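# Stand the table towel upright on the cubby top

## Task

Take the rolled towel that lies on the table and set it upright on one of its ends on the cubby's top surface, where it must keep standing unaided and stay rolled. The second towel must remain lying rolled inside the cubby, and the cubby must not be moved.

## Robot and tools

Robot: two six-joint arms, left_arm and right_arm, each ending in a two-finger gripper. Base positions in the scene frame: left_arm (+0.021, +0.586, 0) m, right_arm (-0.036, -0.708, 0) m, each turned only slightly about z.

Frames: all poses, velocities and offsets use the scene frame. Its origin sits at table-top height, halfway between the nominal bases. +z points up, +x points out over the table, and left_arm is on the +y side. Image left and right do not match these names. In the gripper's own frame the fingers point along +z and close along y. end_effector_position is the spot between the pads when they are shut. The fingertips extend about 33 mm past that spot when the gap is 40 mm or less, and only about 9 mm past it when fully open. Printed hand poses can be off by a few centimetres.

execute_actions(actions, cameras): actions is a list of actions. Each action is a table of up to 15 rows, one row per 1/30 s step. A shorter table repeats its last row to fill 15 steps. Each row holds 18 numbers, all in [-1, 1], for both arms even if one stays still. The first nine are left_arm: dx, dy, dz, rx, ry, rz, gripper position, force_limit, speed. The next nine are the same for right_arm. dx..rz are offsets, not poses: they count from that arm's Hand target as it stood when the action began, along scene axes. Every row counts from that same start, not from the row before. 1.0 equals 0.6 m for dx, dy, dz and 180 degrees for rx, ry, rz, which form one rotation vector turning about the Hand target point. Sending the same offset again moves the hand further. Six zeros re-request the current Hand target. Gripper numbers are absolute commands, so resend the previous ones to leave a gripper unchanged (0 is a real value). Each step, the commanded pose is clipped to within 70 mm and 16 degrees of the measured hand. cameras: names, ["all"], or []. Images arrive with an empty actions list or when requested.

Gripper numbers: position +1 is open (140 mm), about -0.8 is pads touching, and -1 closes until blocked. force_limit sets squeeze after a slow close: roughly 14 N at -1, 40 N at 0, 58 N at +1. speed sets closing rate: about 30, 140, 250 mm/s at -1, 0, +1. Faster closes squeeze harder. Both settings begin at +1. After a close, check object_status: 2 means stopped on something while closing (a grip), 3 means it reached the requested position or the pads met, 0 means moving, 1 means blocked while opening. position_measured is in counts: 3 is open, 139 is about 60 mm, 230 is pads touching. Grip with the outer quarter of the pads. Deeper in, the fingers fold and may hold loosely or let go. A fingertip pushed against a surface folds easily too.

move(target, speed, blend, stop_force, zero, blocking, cameras): the target is one 18-number row or a list of up to 15 rows. These are offsets in the same layout and scale, all counted from the Hand targets at the start of the move. Each gripper travels in a straight line; it does not avoid obstacles or the other arm. speed is the top path speed in m/s (0.002 to 2, default 0.25). Turning is capped at twice that in rad/s. blend is in metres and rounds corners between listed targets; 0 stops at each. stop_force (10 to 80 N, one value for both arms) ends an arm's path when it meets that much resistance along its travel. Use it slowly, not while the gripper rotates, and not when moving off something being pressed. zero (default true) resets the force reference first. blocking=false returns early and cannot be combined with stop_force. The result adds a move: line, for example done, off_target, moving, held or fault, plus limits such as paced or held. A move lasts at most 10 s. Avoid paths that pass near an arm's own base.

wait(seconds 0 to 10) lets time run. stop brakes a running move. zoom_image(camera, region [x0, y0, x1, y1] in pixels, at most 504 by 504) enlarges part of the newest image of cam_high, cam_low, cam_roll_left, cam_roll_right, cam_left_wrist or cam_right_wrist. clear_fault(arm) releases a reported torque or force fault. finished_scene(scene) ends the scene and takes the current scene number. It is final, so call it only once the towel stands unaided.

Result lines: Hand target is the last commanded pose after clipping, and the base for the next offsets. The gripper often rests a little short of it; resend the gap as an offset. Joint velocities may read "within noise". Joint torques, External joint torques and Flange force (in gripper axes) hint at contact or load. Wrist depth gives 7x7 distance grids in mm for each wrist camera. A MOTOR HOT line warns that the arm may soon brake for 30 to 60 s.

Avoid: faults, which happen at joint contact-torque limits (elbow 140, wrist joints 39.6 N m) or at 144 N of outside force. Avoid pushing past firm contact, since the arms are stiff. Avoid any contact between the arms, and dropping the towel or releasing it while it moves. Do not knock the cubby or the towel inside it, or let anything leave the table. Fast hits and long holds far out also cause trouble.

Each tool is called after ">>>" as name(argument=value, ...), one argument or row to a line, values as JSON.

## Session

>>> execute_actions(
  actions=[],
)

Scene clock: 0.00 s.
left_arm: end_effector_position=(+0.7191, +0.1873, +0.2921) position_measured=3 object_status=3 end_effector_quat_wxyz=(+0.035, +0.817, -0.516, +0.256) | right_arm: end_effector_position=(+0.0176, -0.2315, +0.1445) position_measured=3 object_status=3 end_effector_quat_wxyz=(-0.360, +0.188, +0.835, +0.371)
Joint positions: left_arm=[-0.575 0.182 1.721 -0.13 0.727 2.245] | right_arm=[0.745 0.01 2.57 1.43 1.079 -1.511]
Joint velocities: within noise
Joint torques (N m): no reading
External joint torques (N m): no reading
Flange force (N): no reading
Wrist depth (mm): cam_left_wrist=[1663 1628 1533 1494 463 447 429 / 1640 1553 1504 1414 453 437 279 / 1617 1543 1457 463 445 428 277 / 1574 153 1440 450 433 418 137 / 109 1457 461 441 422 408 113 / 1494 1431 451 432 412 397 383 / 1414 1389 438 420 406 390 377] | cam_right_wrist=[1457 1623 1894 546 4058 2952 2612 / 288 328 386 472 601 800 693 / 260 291 332 396 491 628 724 / 237 139 299 346 413 479 136 / - 236 268 305 358 416 116 / 198 219 242 276 316 366 422 / 191 202 223 249 282 292 306]
Hand target: left_arm +0.7191, +0.1873, +0.2921; +0.035, +0.817, -0.516, +0.256 | right_arm +0.0176, -0.2315, +0.1445; -0.360, +0.188, +0.835, +0.371
Tool commands: left_gripper/position=+1.0 left_gripper/force_limit=+1.0 left_gripper/speed=+1.0 right_gripper/position=+1.0 right_gripper/force_limit=+1.0 right_gripper/speed=+1.0

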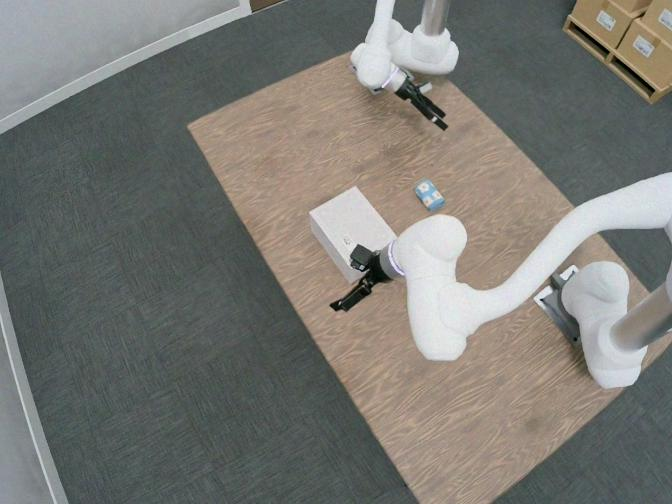

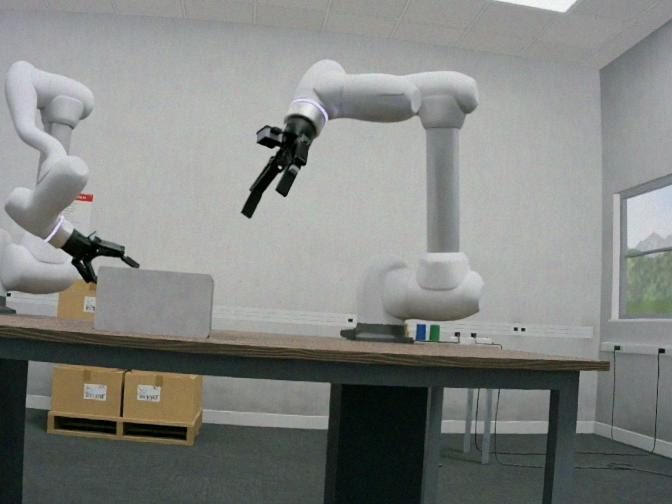

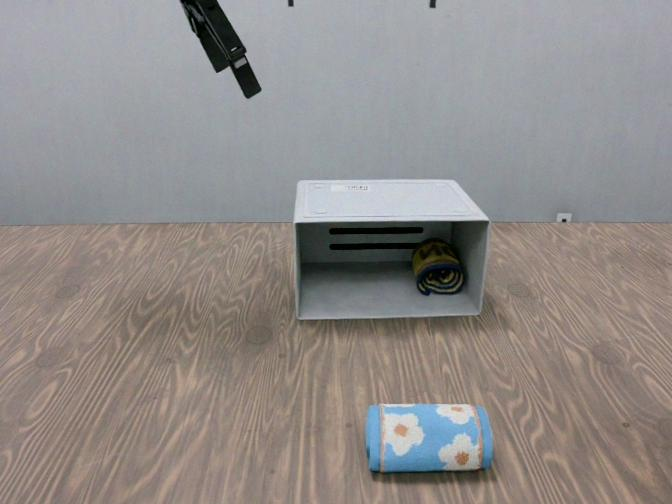

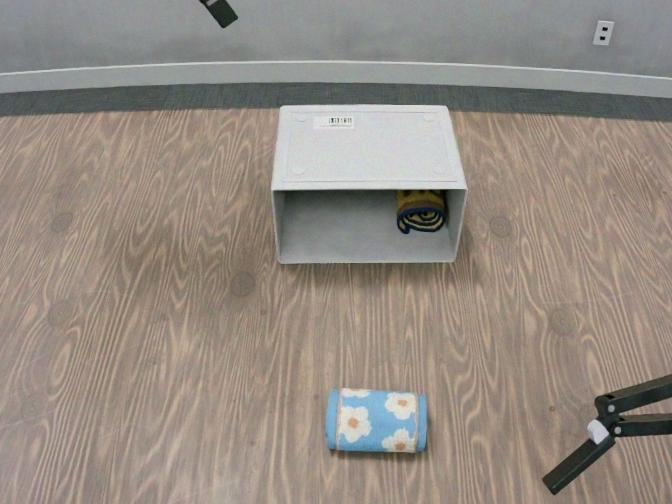

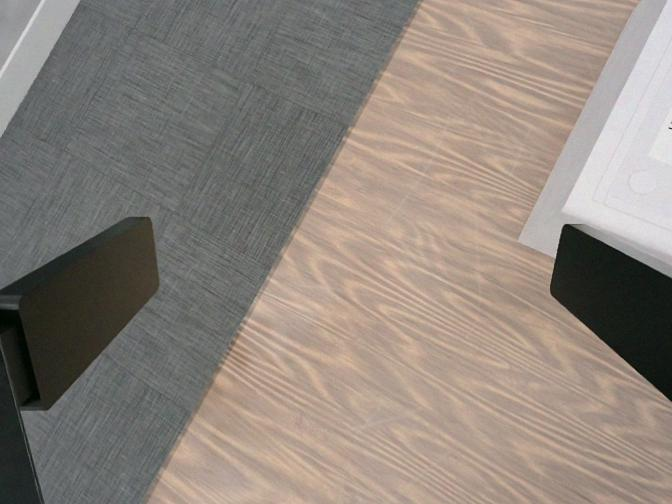

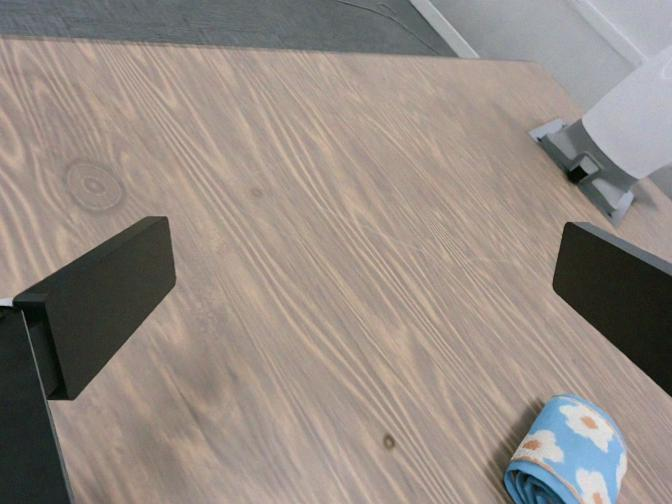

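>>> move(
  target=[-0.8568, -0.3955, -0.1868, -0.0292, 0.0618, -0.1585, 1, 1, 1, 0, 0, 0, 0, 0, 0, 1, 1, 1],
  speed=0.35,
  cameras=["cam_high", "cam_roll_left", "cam_roll_right", "cam_left_wrist"],
)

Scene clock: 31.63 s.
left_arm: end_effector_position=(+0.2050, -0.0499, +0.1800) position_measured=3 object_status=3 end_effector_quat_wxyz=(+0.183, +0.683, -0.683, +0.183) | right_arm: end_effector_position=(+0.0176, -0.2315, +0.1445) position_measured=3 object_status=3 end_effector_quat_wxyz=(-0.360, +0.188, +0.835, +0.371)
Joint positions: left_arm=[-1.314 0.055 2.09 -0.312 0.514 2.11] | right_arm=[0.745 0.01 2.57 1.43 1.079 -1.511]
Joint torques (N m): left_arm=[0.62 -44.66 -37.28 3.01 -0.87 -0.13] | right_arm=[0.5 -30.43 -27.16 2.1 2.27 0.08]
External joint torques (N m): left_arm=[-0.83 2.94 1.1 0.09 -0.34 0.13] | right_arm=[-0.43 2.97 0.8 -0.51 -0.32 -0.05]
Flange force (N): left_arm=[0.2 0.5 5.7] | right_arm=[-8.1 -0.9 2.4]
Wrist depth (mm): cam_left_wrist=[360 360 361 363 366 367 368 / 346 348 350 350 355 355 357 / 336 337 340 341 341 344 345 / 326 153 328 287 331 332 137 / 109 316 318 280 323 322 113 / 305 307 310 307 312 313 313 / 298 300 300 302 303 304 306] | cam_right_wrist=[1429 1635 1994 2612 3444 3392 2877 / 288 326 385 469 606 823 691 / 261 290 334 396 491 640 724 / 237 139 300 345 414 478 136 / - 236 269 307 360 419 116 / 198 218 243 276 316 361 423 / 191 202 223 249 281 297 315]
Hand target: left_arm +0.2050, -0.0500, +0.1800; +0.183, +0.683, -0.683, +0.183 | right_arm +0.0176, -0.2315, +0.1445; -0.360, +0.188, +0.835, +0.371
Off the commanded pose: left_arm 0.000 m, 0 deg | right_arm 0.000 m, 0 deg.
move: done
Images, in order (width x height): cam_high 672x504, cam_roll_left 672x504, cam_roll_right 672x504, cam_left_wrist 672x504.

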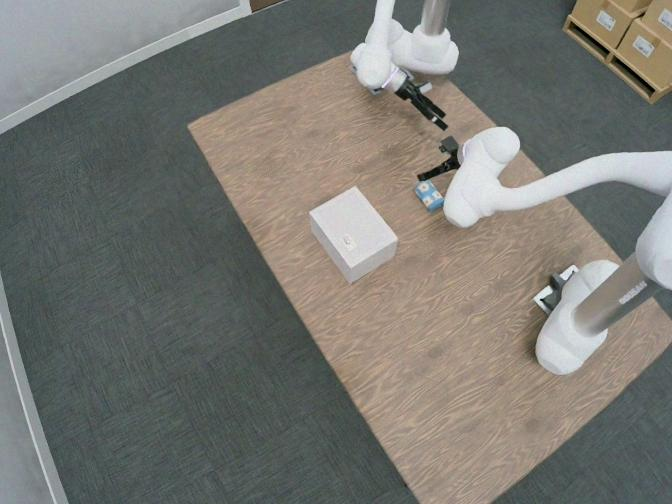

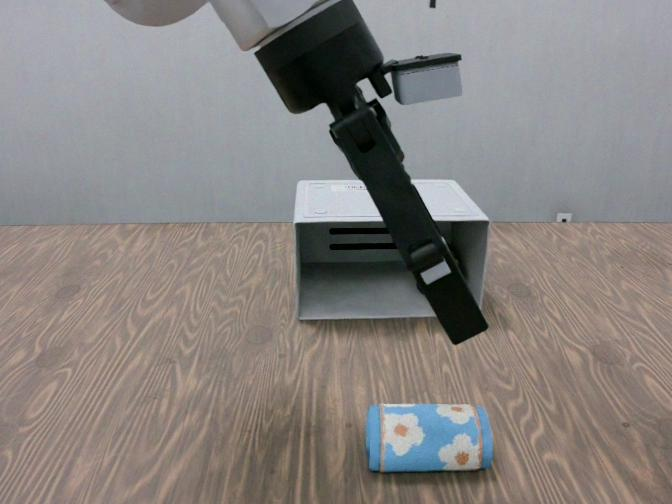

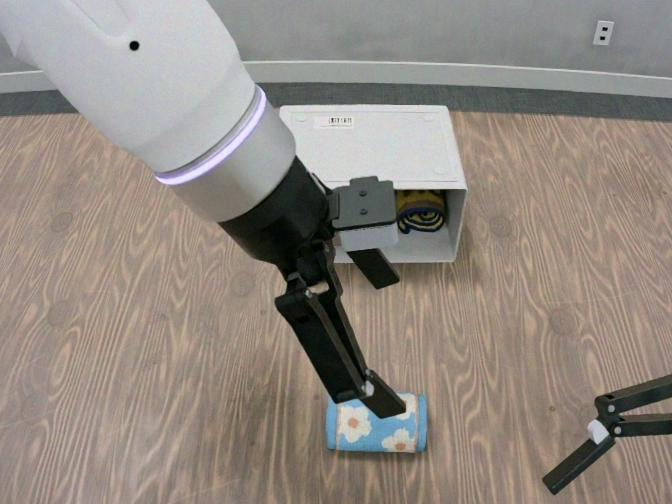

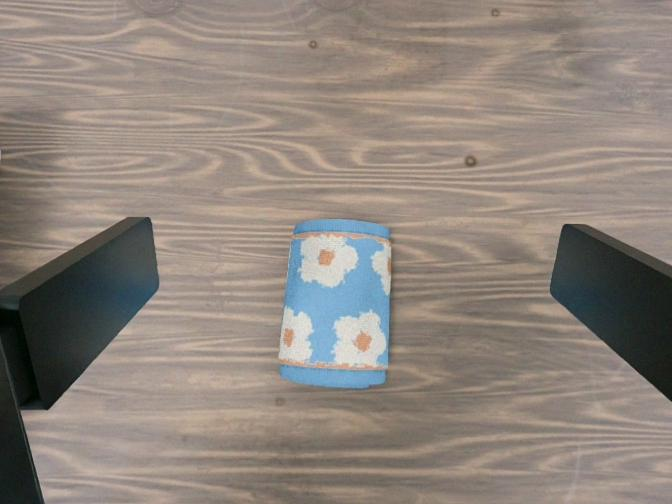

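>>> move(
  target=[
    [0.0107, 0.0172, -0.2167, 0, 0, -0.0161, 1, 1, 1, 0, 0, 0, 0, 0, 0, 1, 1, 1],
    [0.0107, 0.0172, -0.2167, 0, 0, -0.0161, -1, -0.3, -1, 0, 0, 0, 0, 0, 0, 1, 1, 1],
  ],
  speed=0.18,
  cameras=["cam_roll_left", "cam_roll_right", "cam_left_wrist"],
)

Scene clock: 45.43 s.
left_arm: end_effector_position=(+0.2114, -0.0396, +0.0500) position_measured=184 object_status=0 end_effector_quat_wxyz=(-0.188, -0.666, +0.700, -0.178) | right_arm: end_effector_position=(+0.0176, -0.2315, +0.1445) position_measured=3 object_status=3 end_effector_quat_wxyz=(-0.360, +0.188, +0.835, +0.371)
Joint positions: left_arm=[-1.28 0.213 2.209 -0.709 0.298 2.599] | right_arm=[0.745 0.01 2.57 1.43 1.079 -1.511]
Joint torques (N m): left_arm=[0.06 -44.12 -22.98 2.09 0.34 0] | right_arm=[0.45 -30.39 -27.15 2.09 2.24 0.09]
External joint torques (N m): left_arm=[-0.09 -5.28 -4.23 -0.27 -1.09 0] | right_arm=[-0.51 3.21 0.8 -0.49 -0.3 -0.06]
Flange force (N): left_arm=[0.0 0.0 0.0] | right_arm=[-8.9 -0.9 2.6]
Wrist depth (mm): cam_left_wrist=[212 213 213 215 216 218 218 / 205 206 207 156 209 210 211 / 199 200 200 149 201 203 204 / 193 193 195 140 148 197 198 / - 80 88 136 137 93 192 / - 67 - 146 - - - / - 67 - 179 - - -] | cam_right_wrist=[1412 1557 1943 2392 4545 - 3392 / 288 325 384 468 603 800 685 / 260 291 337 399 489 638 726 / 238 258 298 349 413 479 136 / - 234 269 305 358 415 116 / 198 218 243 275 314 364 321 / 192 202 223 249 282 302 294]
Hand target: left_arm +0.2114, -0.0396, +0.0500; +0.188, +0.666, -0.700, +0.178 | right_arm +0.0176, -0.2315, +0.1445; -0.360, +0.188, +0.835, +0.371
Off the commanded pose: left_arm 0.000 m, 0 deg | right_arm 0.000 m, 0 deg.
move: done
Images, in order (width x height): cam_roll_left 672x504, cam_roll_right 672x504, cam_left_wrist 672x504.

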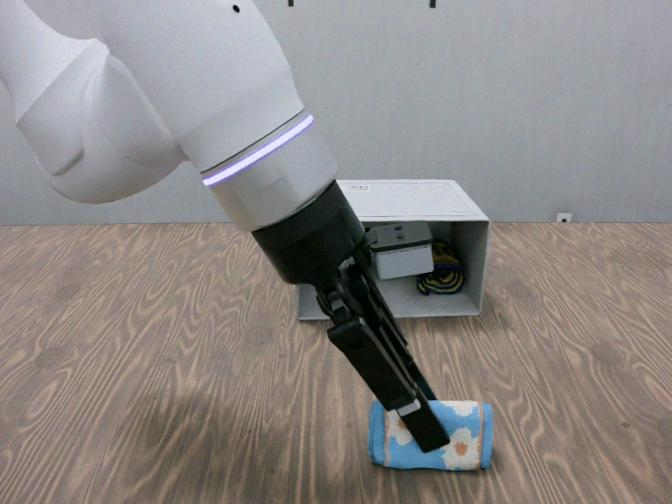

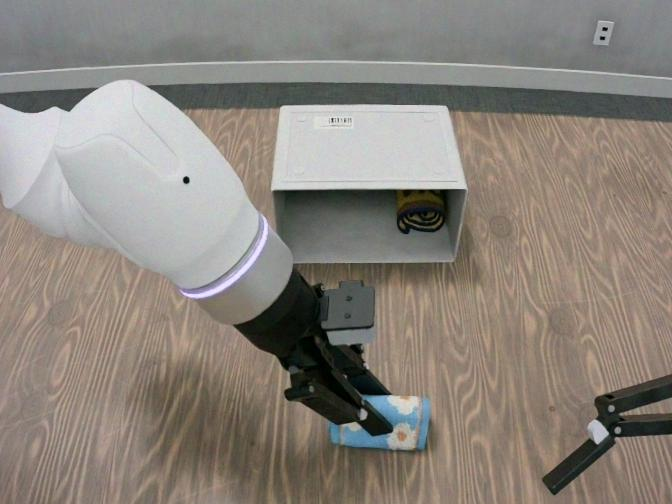

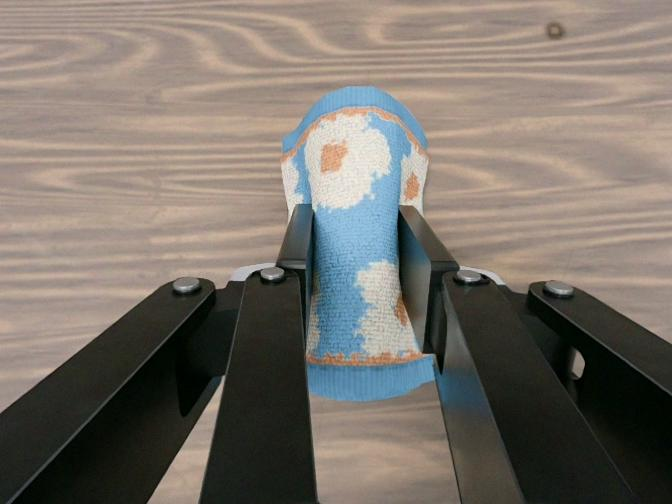

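>>> move(
  target=[
    [0, 0, 0.1833, 0, 0, 0, -1, -0.3, -1, 0, 0, 0, 0, 0, 0, 1, 1, 1],
    [0.5177, 0.001, 0.3917, 0.3808, -0.3808, -0.3611, -1, -0.3, -1, 0, 0, 0, 0, 0, 0, 1, 1, 1],
  ],
  speed=0.25,
  blend=[0.03, 0],
  cameras=["cam_low", "cam_roll_left", "cam_roll_right", "cam_left_wrist", "cam_high"],
)

Scene clock: 72.30 s.
left_arm: end_effector_position=(+0.5220, -0.0391, +0.2850) position_measured=189 object_status=2 end_effector_quat_wxyz=(+0.500, -0.022, +0.866, +0.013) | right_arm: end_effector_position=(+0.0176, -0.2315, +0.1445) position_measured=3 object_status=3 end_effector_quat_wxyz=(-0.360, +0.188, +0.835, +0.371)
Joint positions: left_arm=[-1.349 0.32 1.795 1.198 1.136 2.739] | right_arm=[0.745 0.01 2.57 1.43 1.079 -1.511]
Joint torques (N m): left_arm=[0.62 -74.92 -39.75 3.34 1.27 -0.09] | right_arm=[0.29 -30.23 -27.25 2.04 2.26 0.06]
External joint torques (N m): left_arm=[-0.61 3.07 0.86 0.02 -0.34 0.09] | right_arm=[-0.28 2.79 0.88 -0.45 -0.31 -0.04]
Flange force (N): left_arm=[2.9 -2.6 2.0] | right_arm=[-7.4 -1.0 2.7]
Wrist depth (mm): cam_left_wrist=[473 475 255 254 252 253 460 / 2166 2146 2249 155 2186 2315 2227 / - 1951 - 148 - - - / - 2270 - 140 136 - 2108 / - 80 92 136 - 94 83 / - - - 141 - 68 - / - - - - - - -] | cam_right_wrist=[1448 1659 1976 2498 3392 3201 - / 288 326 385 469 600 803 680 / 260 291 339 399 490 637 728 / 236 151 297 346 412 482 136 / - 237 266 305 357 419 116 / 198 218 243 275 317 370 422 / 191 202 223 250 283 327 370]
Hand target: left_arm +0.5220, -0.0390, +0.2850; +0.500, -0.022, +0.866, +0.013 | right_arm +0.0176, -0.2315, +0.1445; -0.360, +0.188, +0.835, +0.371
Off the commanded pose: left_arm 0.000 m, 0 deg | right_arm 0.000 m, 0 deg.
move: done
Images, in order (width x height): cam_high 672x504, cam_low 672x504, cam_roll_left 672x504, cam_roll_right 672x504, cam_left_wrist 672x504.

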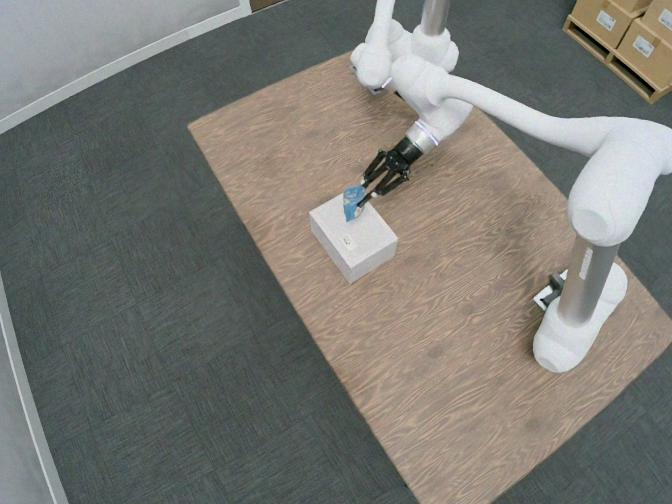

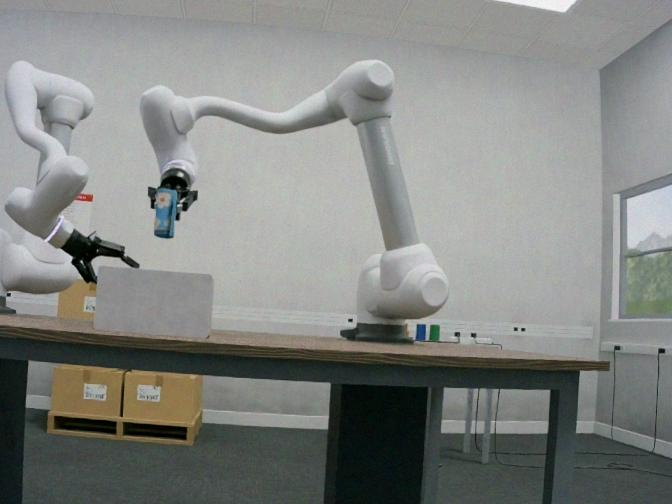

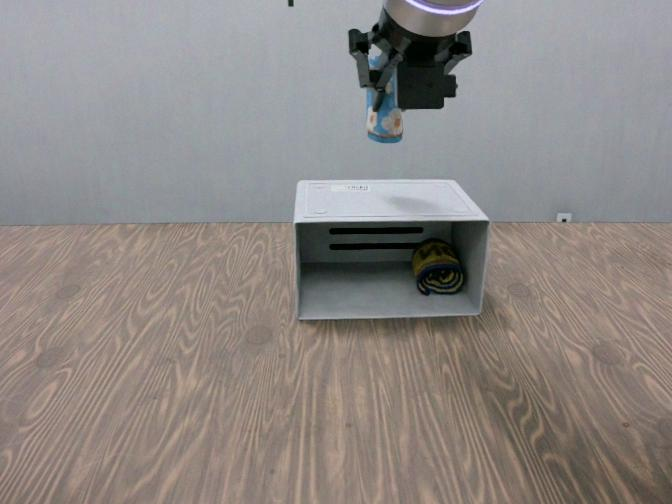

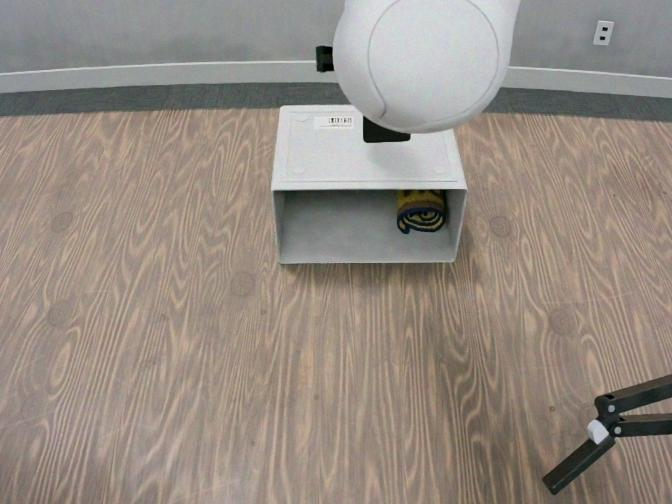

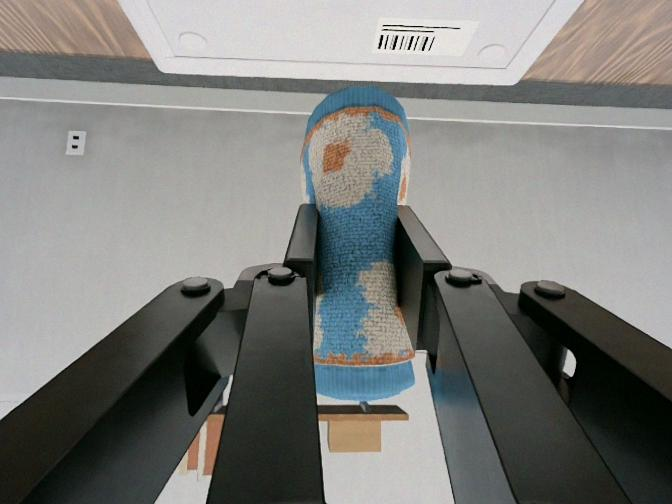

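>>> zoom_image(
  camera="cam_low",
  region=[80, 140, 250, 350],
)

>>> zoom_image(
  camera="cam_left_wrist",
  region=[230, 60, 490, 420],
)

>>> zoom_image(
  camera="cam_roll_left",
  region=[290, 20, 500, 240],
)

Scaled by 2.400.

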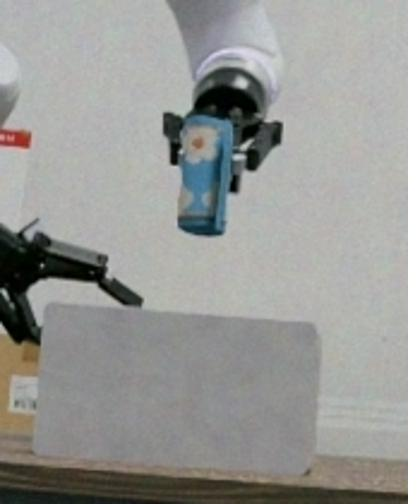

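Scaled by 1.400.

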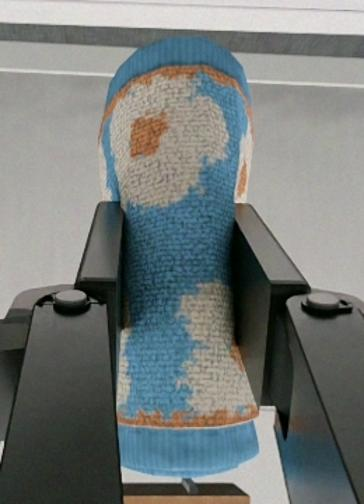

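Scaled by 2.291.

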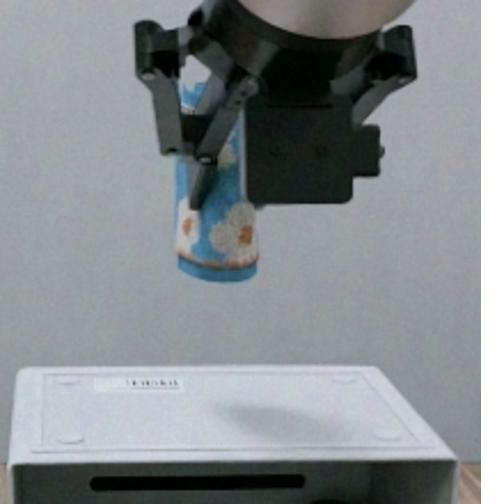

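>>> move(
  target=[
    [0.005, 0, -0.1167, 0, 0, 0, -1, -0.3, -1, 0, 0, 0, 0, 0, 0, 1, 1, 1],
    [0.005, 0, -0.1383, 0, 0, 0, -1, -0.3, -1, 0, 0, 0, 0, 0, 0, 1, 1, 1],
  ],
  speed=[0.1, 0.015],
  stop_force=10,
  cameras=["cam_low", "cam_roll_left", "cam_left_wrist"],
)

>>> zoom_image(
  camera="cam_low",
  region=[110, 180, 240, 300],
)

>>> zoom_image(
  camera="cam_roll_left",
  region=[290, 60, 500, 240],
)

Scene clock: 84.40 s.
left_arm: end_effector_position=(+0.5250, -0.0390, +0.2020) position_measured=189 object_status=2 end_effector_quat_wxyz=(+0.500, -0.022, +0.866, +0.013) | right_arm: end_effector_position=(+0.0176, -0.2315, +0.1445) position_measured=3 object_status=3 end_effector_quat_wxyz=(-0.360, +0.188, +0.835, +0.371)
Joint positions: left_arm=[-1.344 0.402 1.857 1.267 1.086 2.589] | right_arm=[0.745 0.01 2.57 1.43 1.079 -1.511]
Joint torques (N m): left_arm=[0.9 -79.19 -35.97 2.35 1.37 -0.16] | right_arm=[0.44 -30.28 -27.1 1.99 2.23 0.09]
External joint torques (N m): left_arm=[-1.03 2.27 -0.02 0.47 -0.12 0.16] | right_arm=[-0.41 2.81 0.74 -0.4 -0.28 -0.06]
Flange force (N): left_arm=[2.3 -3.0 1.2] | right_arm=[-7.7 -0.9 2.5]
Wrist depth (mm): cam_left_wrist=[- 129 135 122 134 127 127 / 200 161 170 152 163 168 176 / - 2459 233 - 209 227 - / - 1935 - 140 2146 2595 - / - 80 92 136 136 94 77 / - - 67 134 - 68 - / - - - - - - -] | cam_right_wrist=[1403 1623 1976 2583 3444 3444 2914 / 288 325 385 472 606 820 701 / 260 290 336 398 491 640 736 / 237 262 297 346 411 479 136 / - 238 269 306 360 416 116 / 198 219 243 274 316 367 423 / 192 202 223 249 282 324 372]
Hand target: left_arm +0.5250, -0.0390, +0.2020; +0.500, -0.022, +0.866, +0.013 | right_arm +0.0176, -0.2315, +0.1445; -0.360, +0.188, +0.835, +0.371
Off the commanded pose: left_arm 0.000 m, 0 deg | right_arm 0.000 m, 0 deg.
move: done
Images, in order (width x height): cam_low 672x504, cam_roll_left 672x504, cam_left_wrist 672x504.

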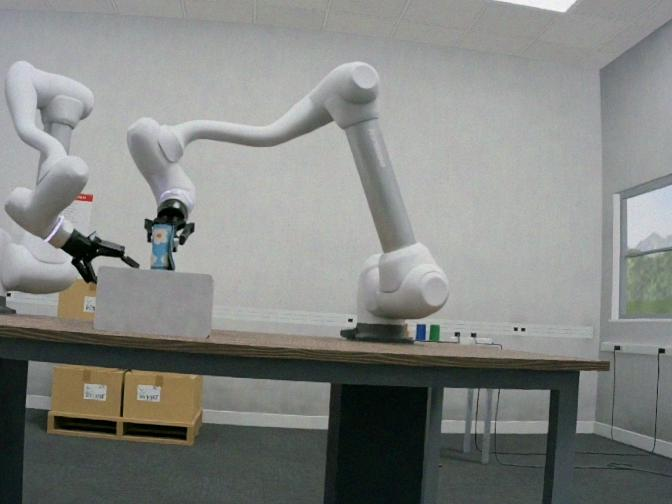

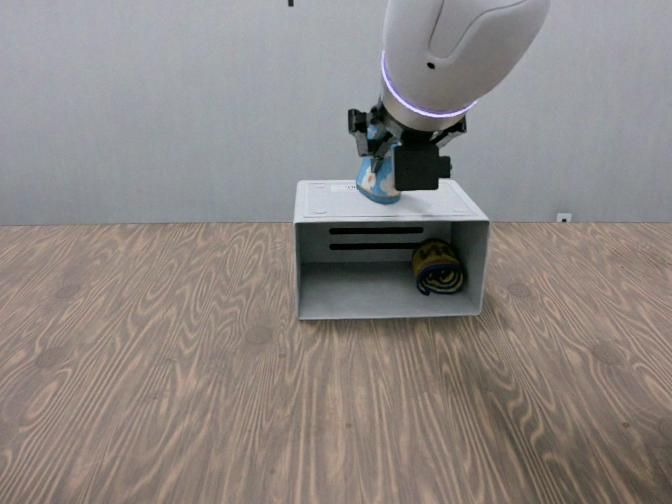

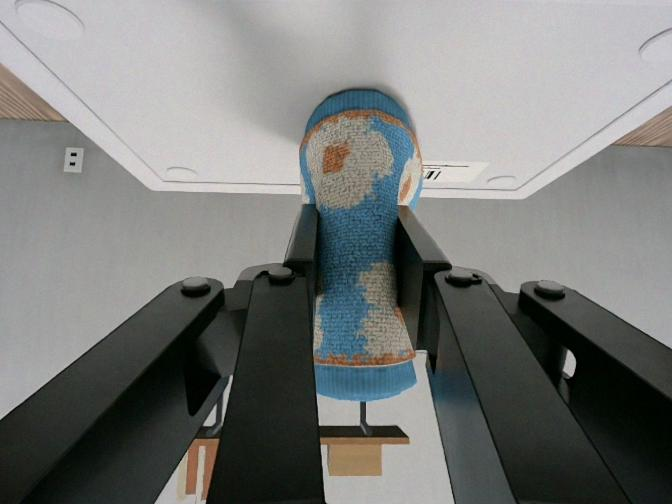

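Scaled by 3.877.

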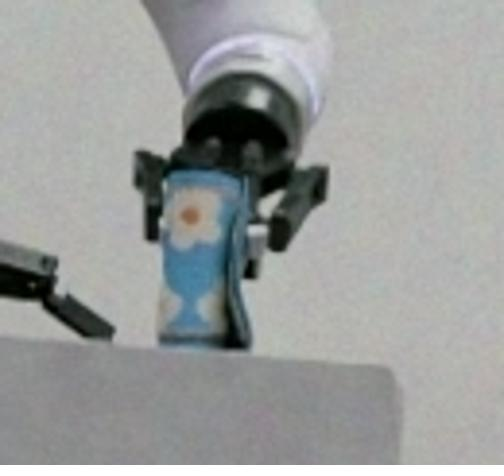

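Scaled by 2.400.

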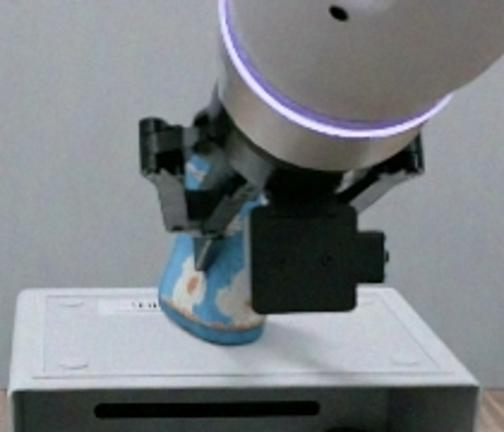

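>>> zoom_image(
  camera="cam_left_wrist",
  region=[260, 60, 460, 220],
)

>>> zoom_image(
  camera="cam_roll_left",
  region=[340, 110, 440, 220],
)

Scaled by 2.520.

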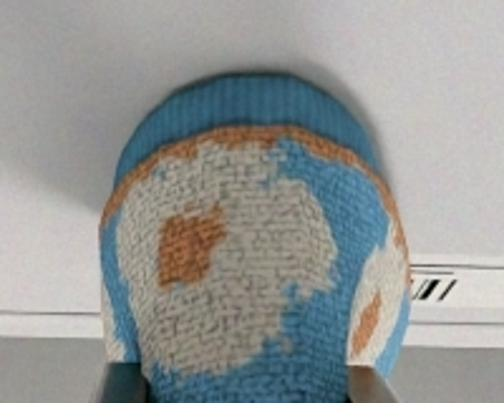

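Scaled by 4.582.

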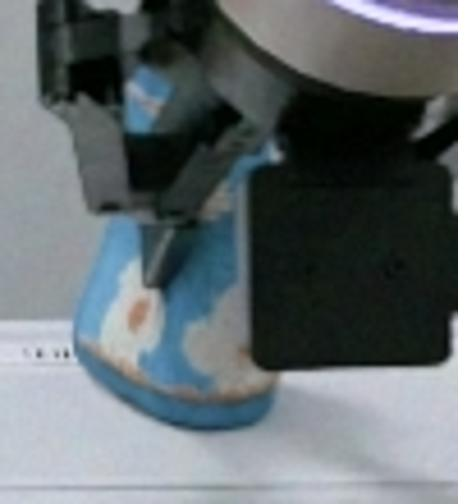

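>>> move(
  target=[
    [0, 0, -0.005, 0, 0, 0, -1, -0.3, -1, 0, 0, 0, 0, 0, 0, 1, 1, 1],
    [0, 0, -0.005, 0, 0, 0, 0.7, -0.3, -1, 0, 0, 0, 0, 0, 0, 1, 1, 1],
  ],
  speed=0.015,
  cameras=["cam_low", "cam_roll_left", "cam_left_wrist"],
)

>>> zoom_image(
  camera="cam_roll_left",
  region=[290, 60, 500, 240],
)

>>> zoom_image(
  camera="cam_low",
  region=[110, 180, 240, 300],
)

Scene clock: 102.13 s.
left_arm: end_effector_position=(+0.5250, -0.0390, +0.1990) position_measured=41 object_status=0 end_effector_quat_wxyz=(+0.500, -0.022, +0.866, +0.013) | right_arm: end_effector_position=(+0.0176, -0.2315, +0.1445) position_measured=3 object_status=3 end_effector_quat_wxyz=(-0.360, +0.188, +0.835, +0.371)
Joint positions: left_arm=[-1.344 0.405 1.859 1.27 1.084 2.584] | right_arm=[0.745 0.01 2.57 1.43 1.079 -1.511]
Joint torques (N m): left_arm=[1.01 -79.98 -36.66 2.64 1.55 -0.13] | right_arm=[0.68 -30.34 -27.12 2.07 2.26 0.02]
External joint torques (N m): left_arm=[-1.17 3.26 0.89 0.13 -0.32 0.13] | right_arm=[-0.76 2.98 0.74 -0.46 -0.32 0]
Flange force (N): left_arm=[3.8 -2.6 1.6] | right_arm=[-8.5 -0.8 1.6]
Wrist depth (mm): cam_left_wrist=[123 124 118 118 123 123 123 / 156 165 164 153 153 162 162 / - 222 243 148 184 218 2338 / - 127 - 143 181 143 2127 / - 118 - 142 169 152 98 / - - 2001 144 - - - / - - 1749 1789 - - -] | cam_right_wrist=[1438 361 1943 2583 3608 3444 2525 / 286 324 385 469 600 803 674 / 260 289 334 396 491 637 728 / 241 151 299 346 414 480 136 / - 238 268 308 358 419 116 / - 218 243 274 315 370 420 / 191 202 222 249 281 324 373]
Hand target: left_arm +0.5250, -0.0390, +0.1990; +0.500, -0.022, +0.866, +0.013 | right_arm +0.0176, -0.2315, +0.1445; -0.360, +0.188, +0.835, +0.371
Off the commanded pose: left_arm 0.000 m, 0 deg | right_arm 0.000 m, 0 deg.
move: done
Images, in order (width x height): cam_low 672x504, cam_roll_left 672x504, cam_left_wrist 672x504.

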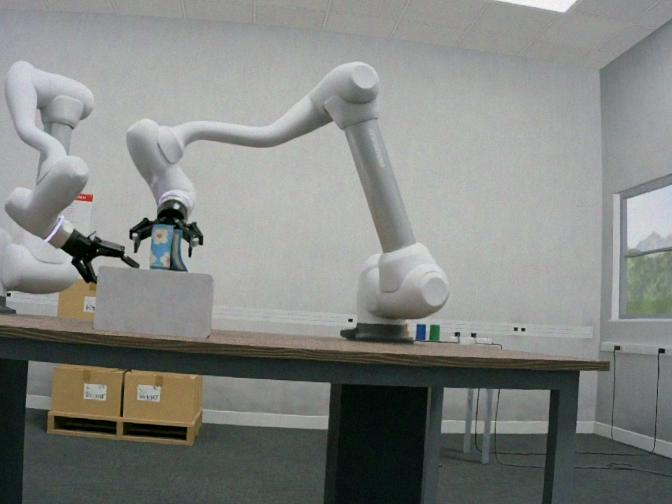

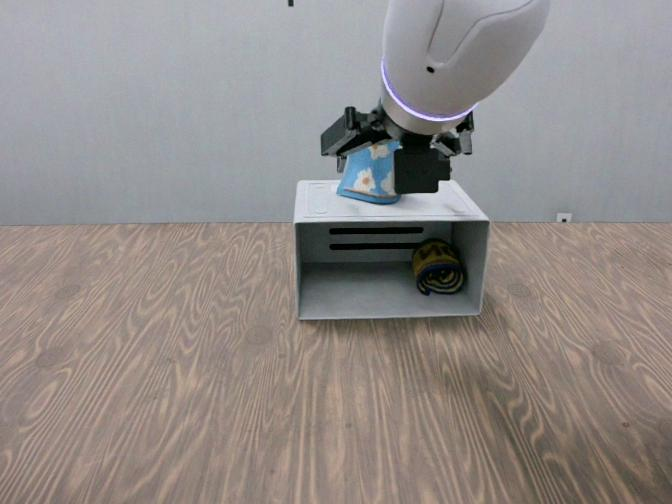

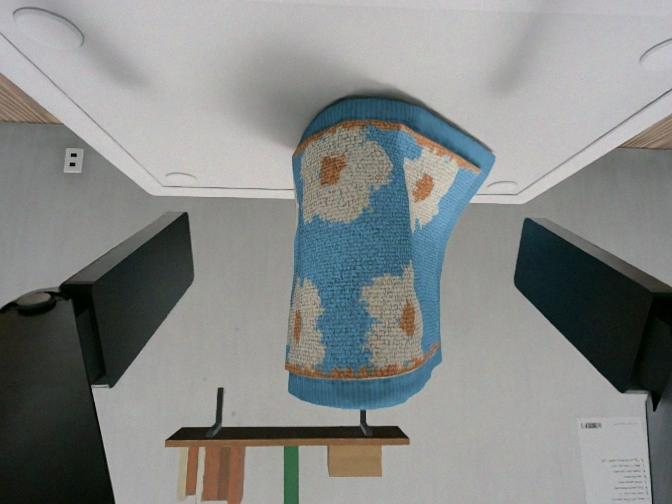

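Scaled by 2.400.

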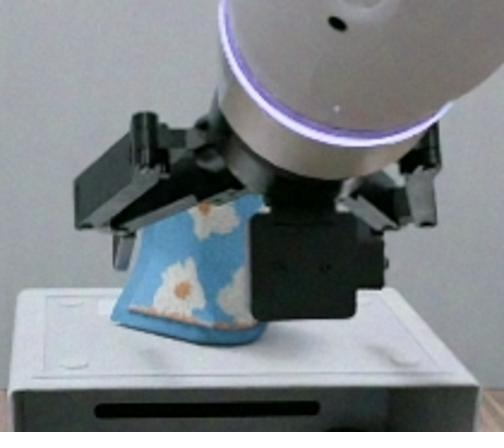

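Scaled by 3.877.

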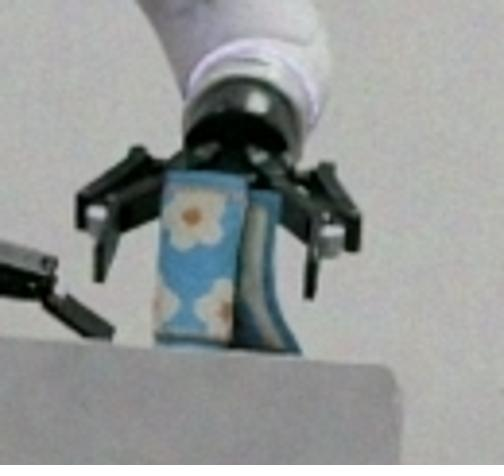

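>>> wait(
  seconds=0.3,
  cameras=["cam_left_wrist", "cam_low"],
)

>>> zoom_image(
  camera="cam_low",
  region=[110, 180, 240, 300],
)

Scene clock: 105.63 s.
left_arm: end_effector_position=(+0.5250, -0.0390, +0.1990) position_measured=41 object_status=3 end_effector_quat_wxyz=(+0.500, -0.022, +0.866, +0.013) | right_arm: end_effector_position=(+0.0176, -0.2315, +0.1445) position_measured=3 object_status=3 end_effector_quat_wxyz=(-0.360, +0.188, +0.835, +0.371)
Joint positions: left_arm=[-1.344 0.405 1.859 1.27 1.084 2.584] | right_arm=[0.745 0.01 2.57 1.43 1.079 -1.511]
Joint torques (N m): left_arm=[0.68 -80.73 -36.49 2.64 1.48 -0.09] | right_arm=[0.58 -30.48 -27.05 2.06 2.23 0.05]
External joint torques (N m): left_arm=[-0.75 3.86 0.72 0.13 -0.23 0.09] | right_arm=[-0.54 3.07 0.68 -0.47 -0.28 -0.03]
Flange force (N): left_arm=[3.9 -3.5 2.5] | right_arm=[-8.5 -0.7 2.3]
Wrist depth (mm): cam_left_wrist=[123 124 118 118 123 123 123 / 167 165 164 154 153 162 162 / 1675 220 241 150 169 217 - / - 127 - 143 182 143 - / - 110 - 142 147 133 98 / - - - 145 1951 2035 - / - - 1543 1686 - - -] | cam_right_wrist=[1420 383 2011 2990 3030 - 5411 / 288 326 384 473 601 836 685 / 260 291 334 399 490 631 736 / 238 140 298 345 412 475 136 / - 237 269 308 357 416 116 / 198 218 243 276 317 369 420 / 192 202 222 248 281 326 373]
Hand target: left_arm +0.5250, -0.0390, +0.1990; +0.500, -0.022, +0.866, +0.013 | right_arm +0.0176, -0.2315, +0.1445; -0.360, +0.188, +0.835, +0.371
Tool commands: left_gripper/position=+0.7 left_gripper/force_limit=-0.3 left_gripper/speed=-1.0 right_gripper/position=+1.0 right_gripper/force_limit=+1.0 right_gripper/speed=+1.0
Off the commanded pose: left_arm 0.000 m, 0 deg | right_arm 0.000 m, 0 deg.
wait: 0.30 s; at rest from the start
Images, in order (width x height): cam_low 672x504, cam_left_wrist 672x504.

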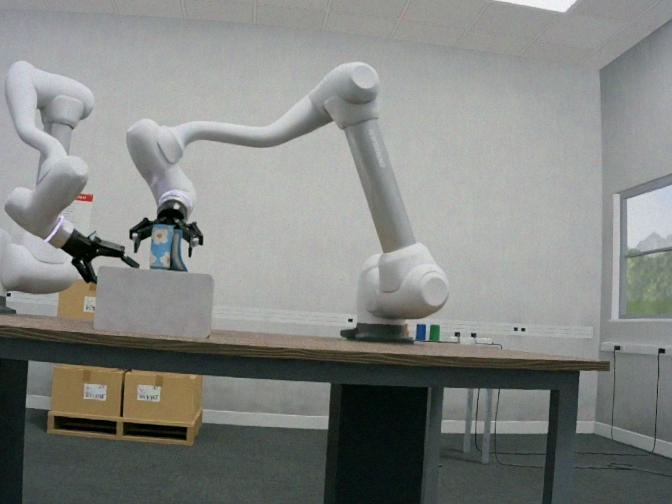

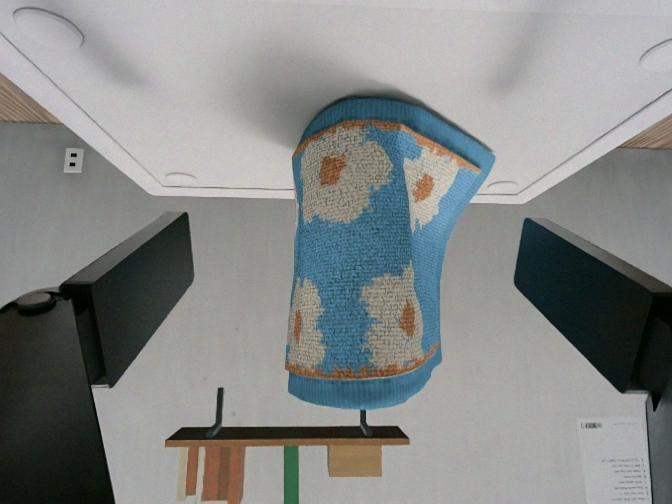

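Scaled by 3.877.

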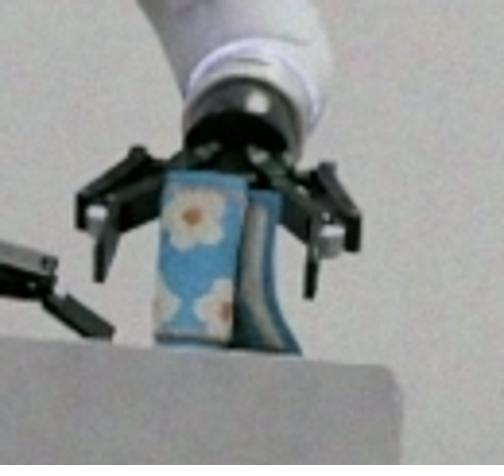

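>>> move(
  target=[-0.2883, -0.0146, 0.1667, 0, 0, 0, 0.7, -0.3, -1, 0, 0, 0, 0, 0, 0, 1, 1, 1],
  speed=0.2,
  cameras=["cam_low", "cam_roll_left", "cam_left_wrist", "cam_high"],
)

>>> zoom_image(
  camera="cam_left_wrist",
  region=[220, 40, 480, 280],
)

>>> zoom_image(
  camera="cam_high",
  region=[290, 160, 420, 290],
)

>>> zoom_image(
  camera="cam_roll_left",
  region=[290, 60, 500, 240],
)

Scene clock: 111.40 s.
left_arm: end_effector_position=(+0.3521, -0.0478, +0.2990) position_measured=41 object_status=3 end_effector_quat_wxyz=(+0.500, -0.022, +0.866, +0.013) | right_arm: end_effector_position=(+0.0176, -0.2315, +0.1445) position_measured=3 object_status=3 end_effector_quat_wxyz=(-0.360, +0.188, +0.835, +0.371)
Joint positions: left_arm=[-1.606 0.274 1.83 1.094 1.342 2.654] | right_arm=[0.745 0.01 2.57 1.43 1.079 -1.511]
Joint torques (N m): left_arm=[1.27 -69.58 -39.11 3.67 1.43 -0.03] | right_arm=[0.63 -30.22 -27.02 2.07 2.19 0.05]
External joint torques (N m): left_arm=[-1.37 2.73 0.63 0.1 -0.33 0.03] | right_arm=[-0.6 2.78 0.66 -0.48 -0.24 -0.03]
Flange force (N): left_arm=[3.5 -2.6 0.2] | right_arm=[-7.9 -0.7 1.6]
Wrist depth (mm): cam_left_wrist=[494 488 - 313 - 465 487 / 601 602 343 341 355 636 638 / - - - 335 2623 - - / - 127 - 370 2683 143 2512 / - 110 - - - 134 98 / - - 2292 2361 - 2108 - / - - 2146 - - - -] | cam_right_wrist=[1412 1671 1976 2583 3342 - - / 287 325 385 470 608 797 683 / 260 288 336 399 490 628 724 / 237 139 301 345 414 477 136 / - 234 268 305 358 420 116 / 197 217 242 273 313 371 422 / 192 201 223 248 281 325 375]
Hand target: left_arm +0.3520, -0.0478, +0.2991; +0.500, -0.022, +0.866, +0.013 | right_arm +0.0176, -0.2315, +0.1445; -0.360, +0.188, +0.835, +0.371
Off the commanded pose: left_arm 0.000 m, 0 deg | right_arm 0.000 m, 0 deg.
move: done
Images, in order (width x height): cam_high 672x504, cam_low 672x504, cam_roll_left 672x504, cam_left_wrist 672x504.

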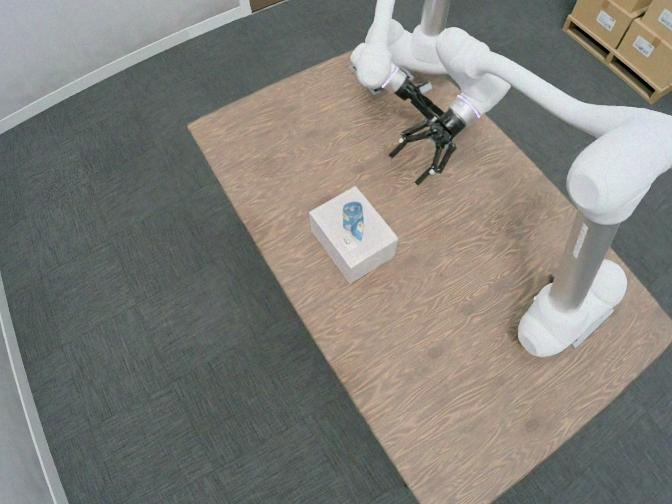

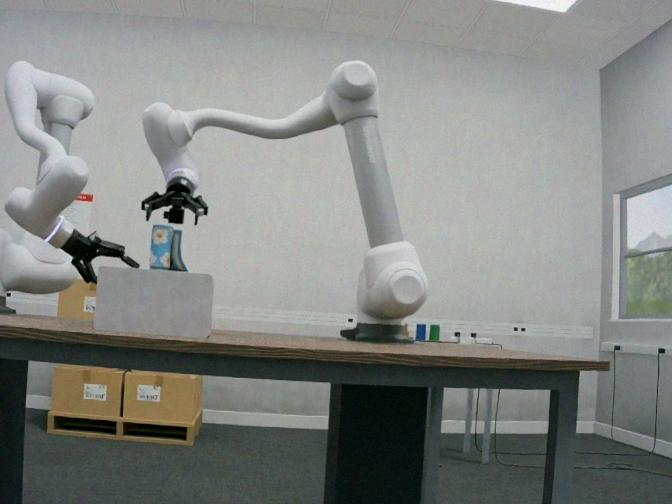

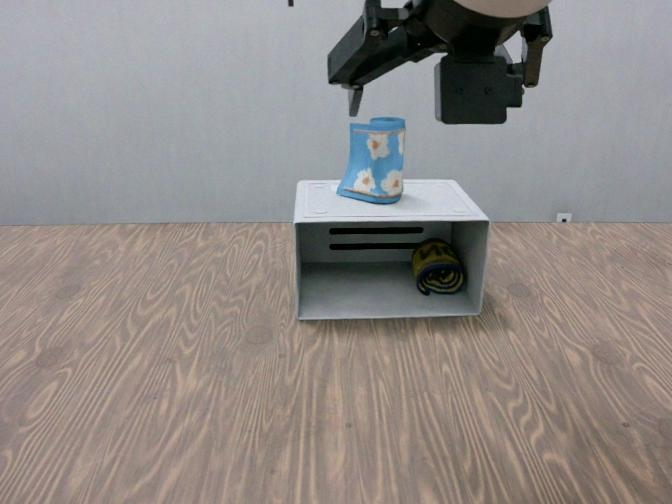

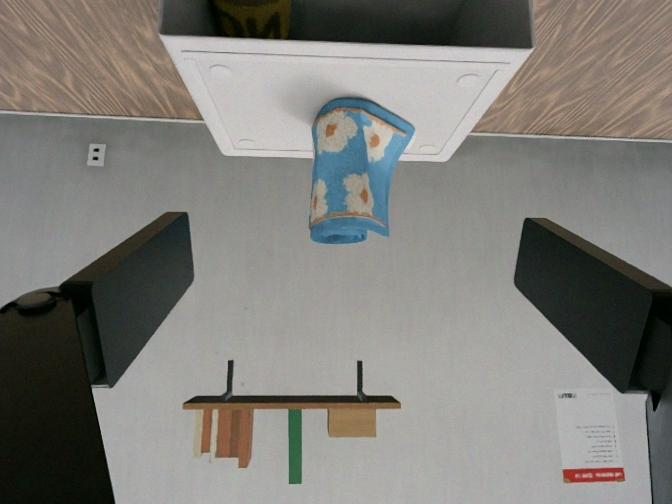

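Scaled by 1.938.

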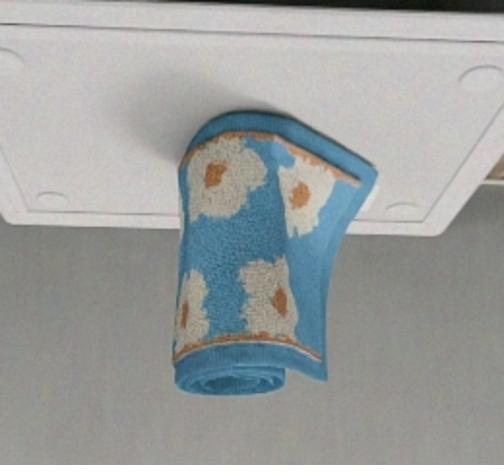

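Scaled by 3.877.

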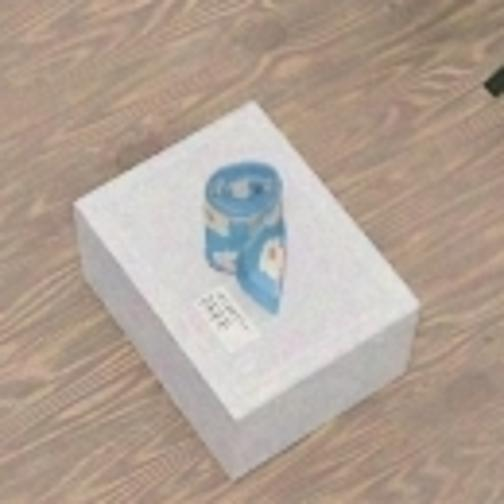

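Scaled by 2.400.

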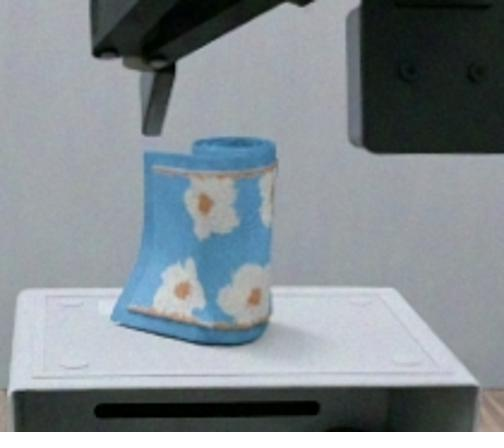

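>>> finished_scene(
  scene=2,
)

The scene is finished: the task was done.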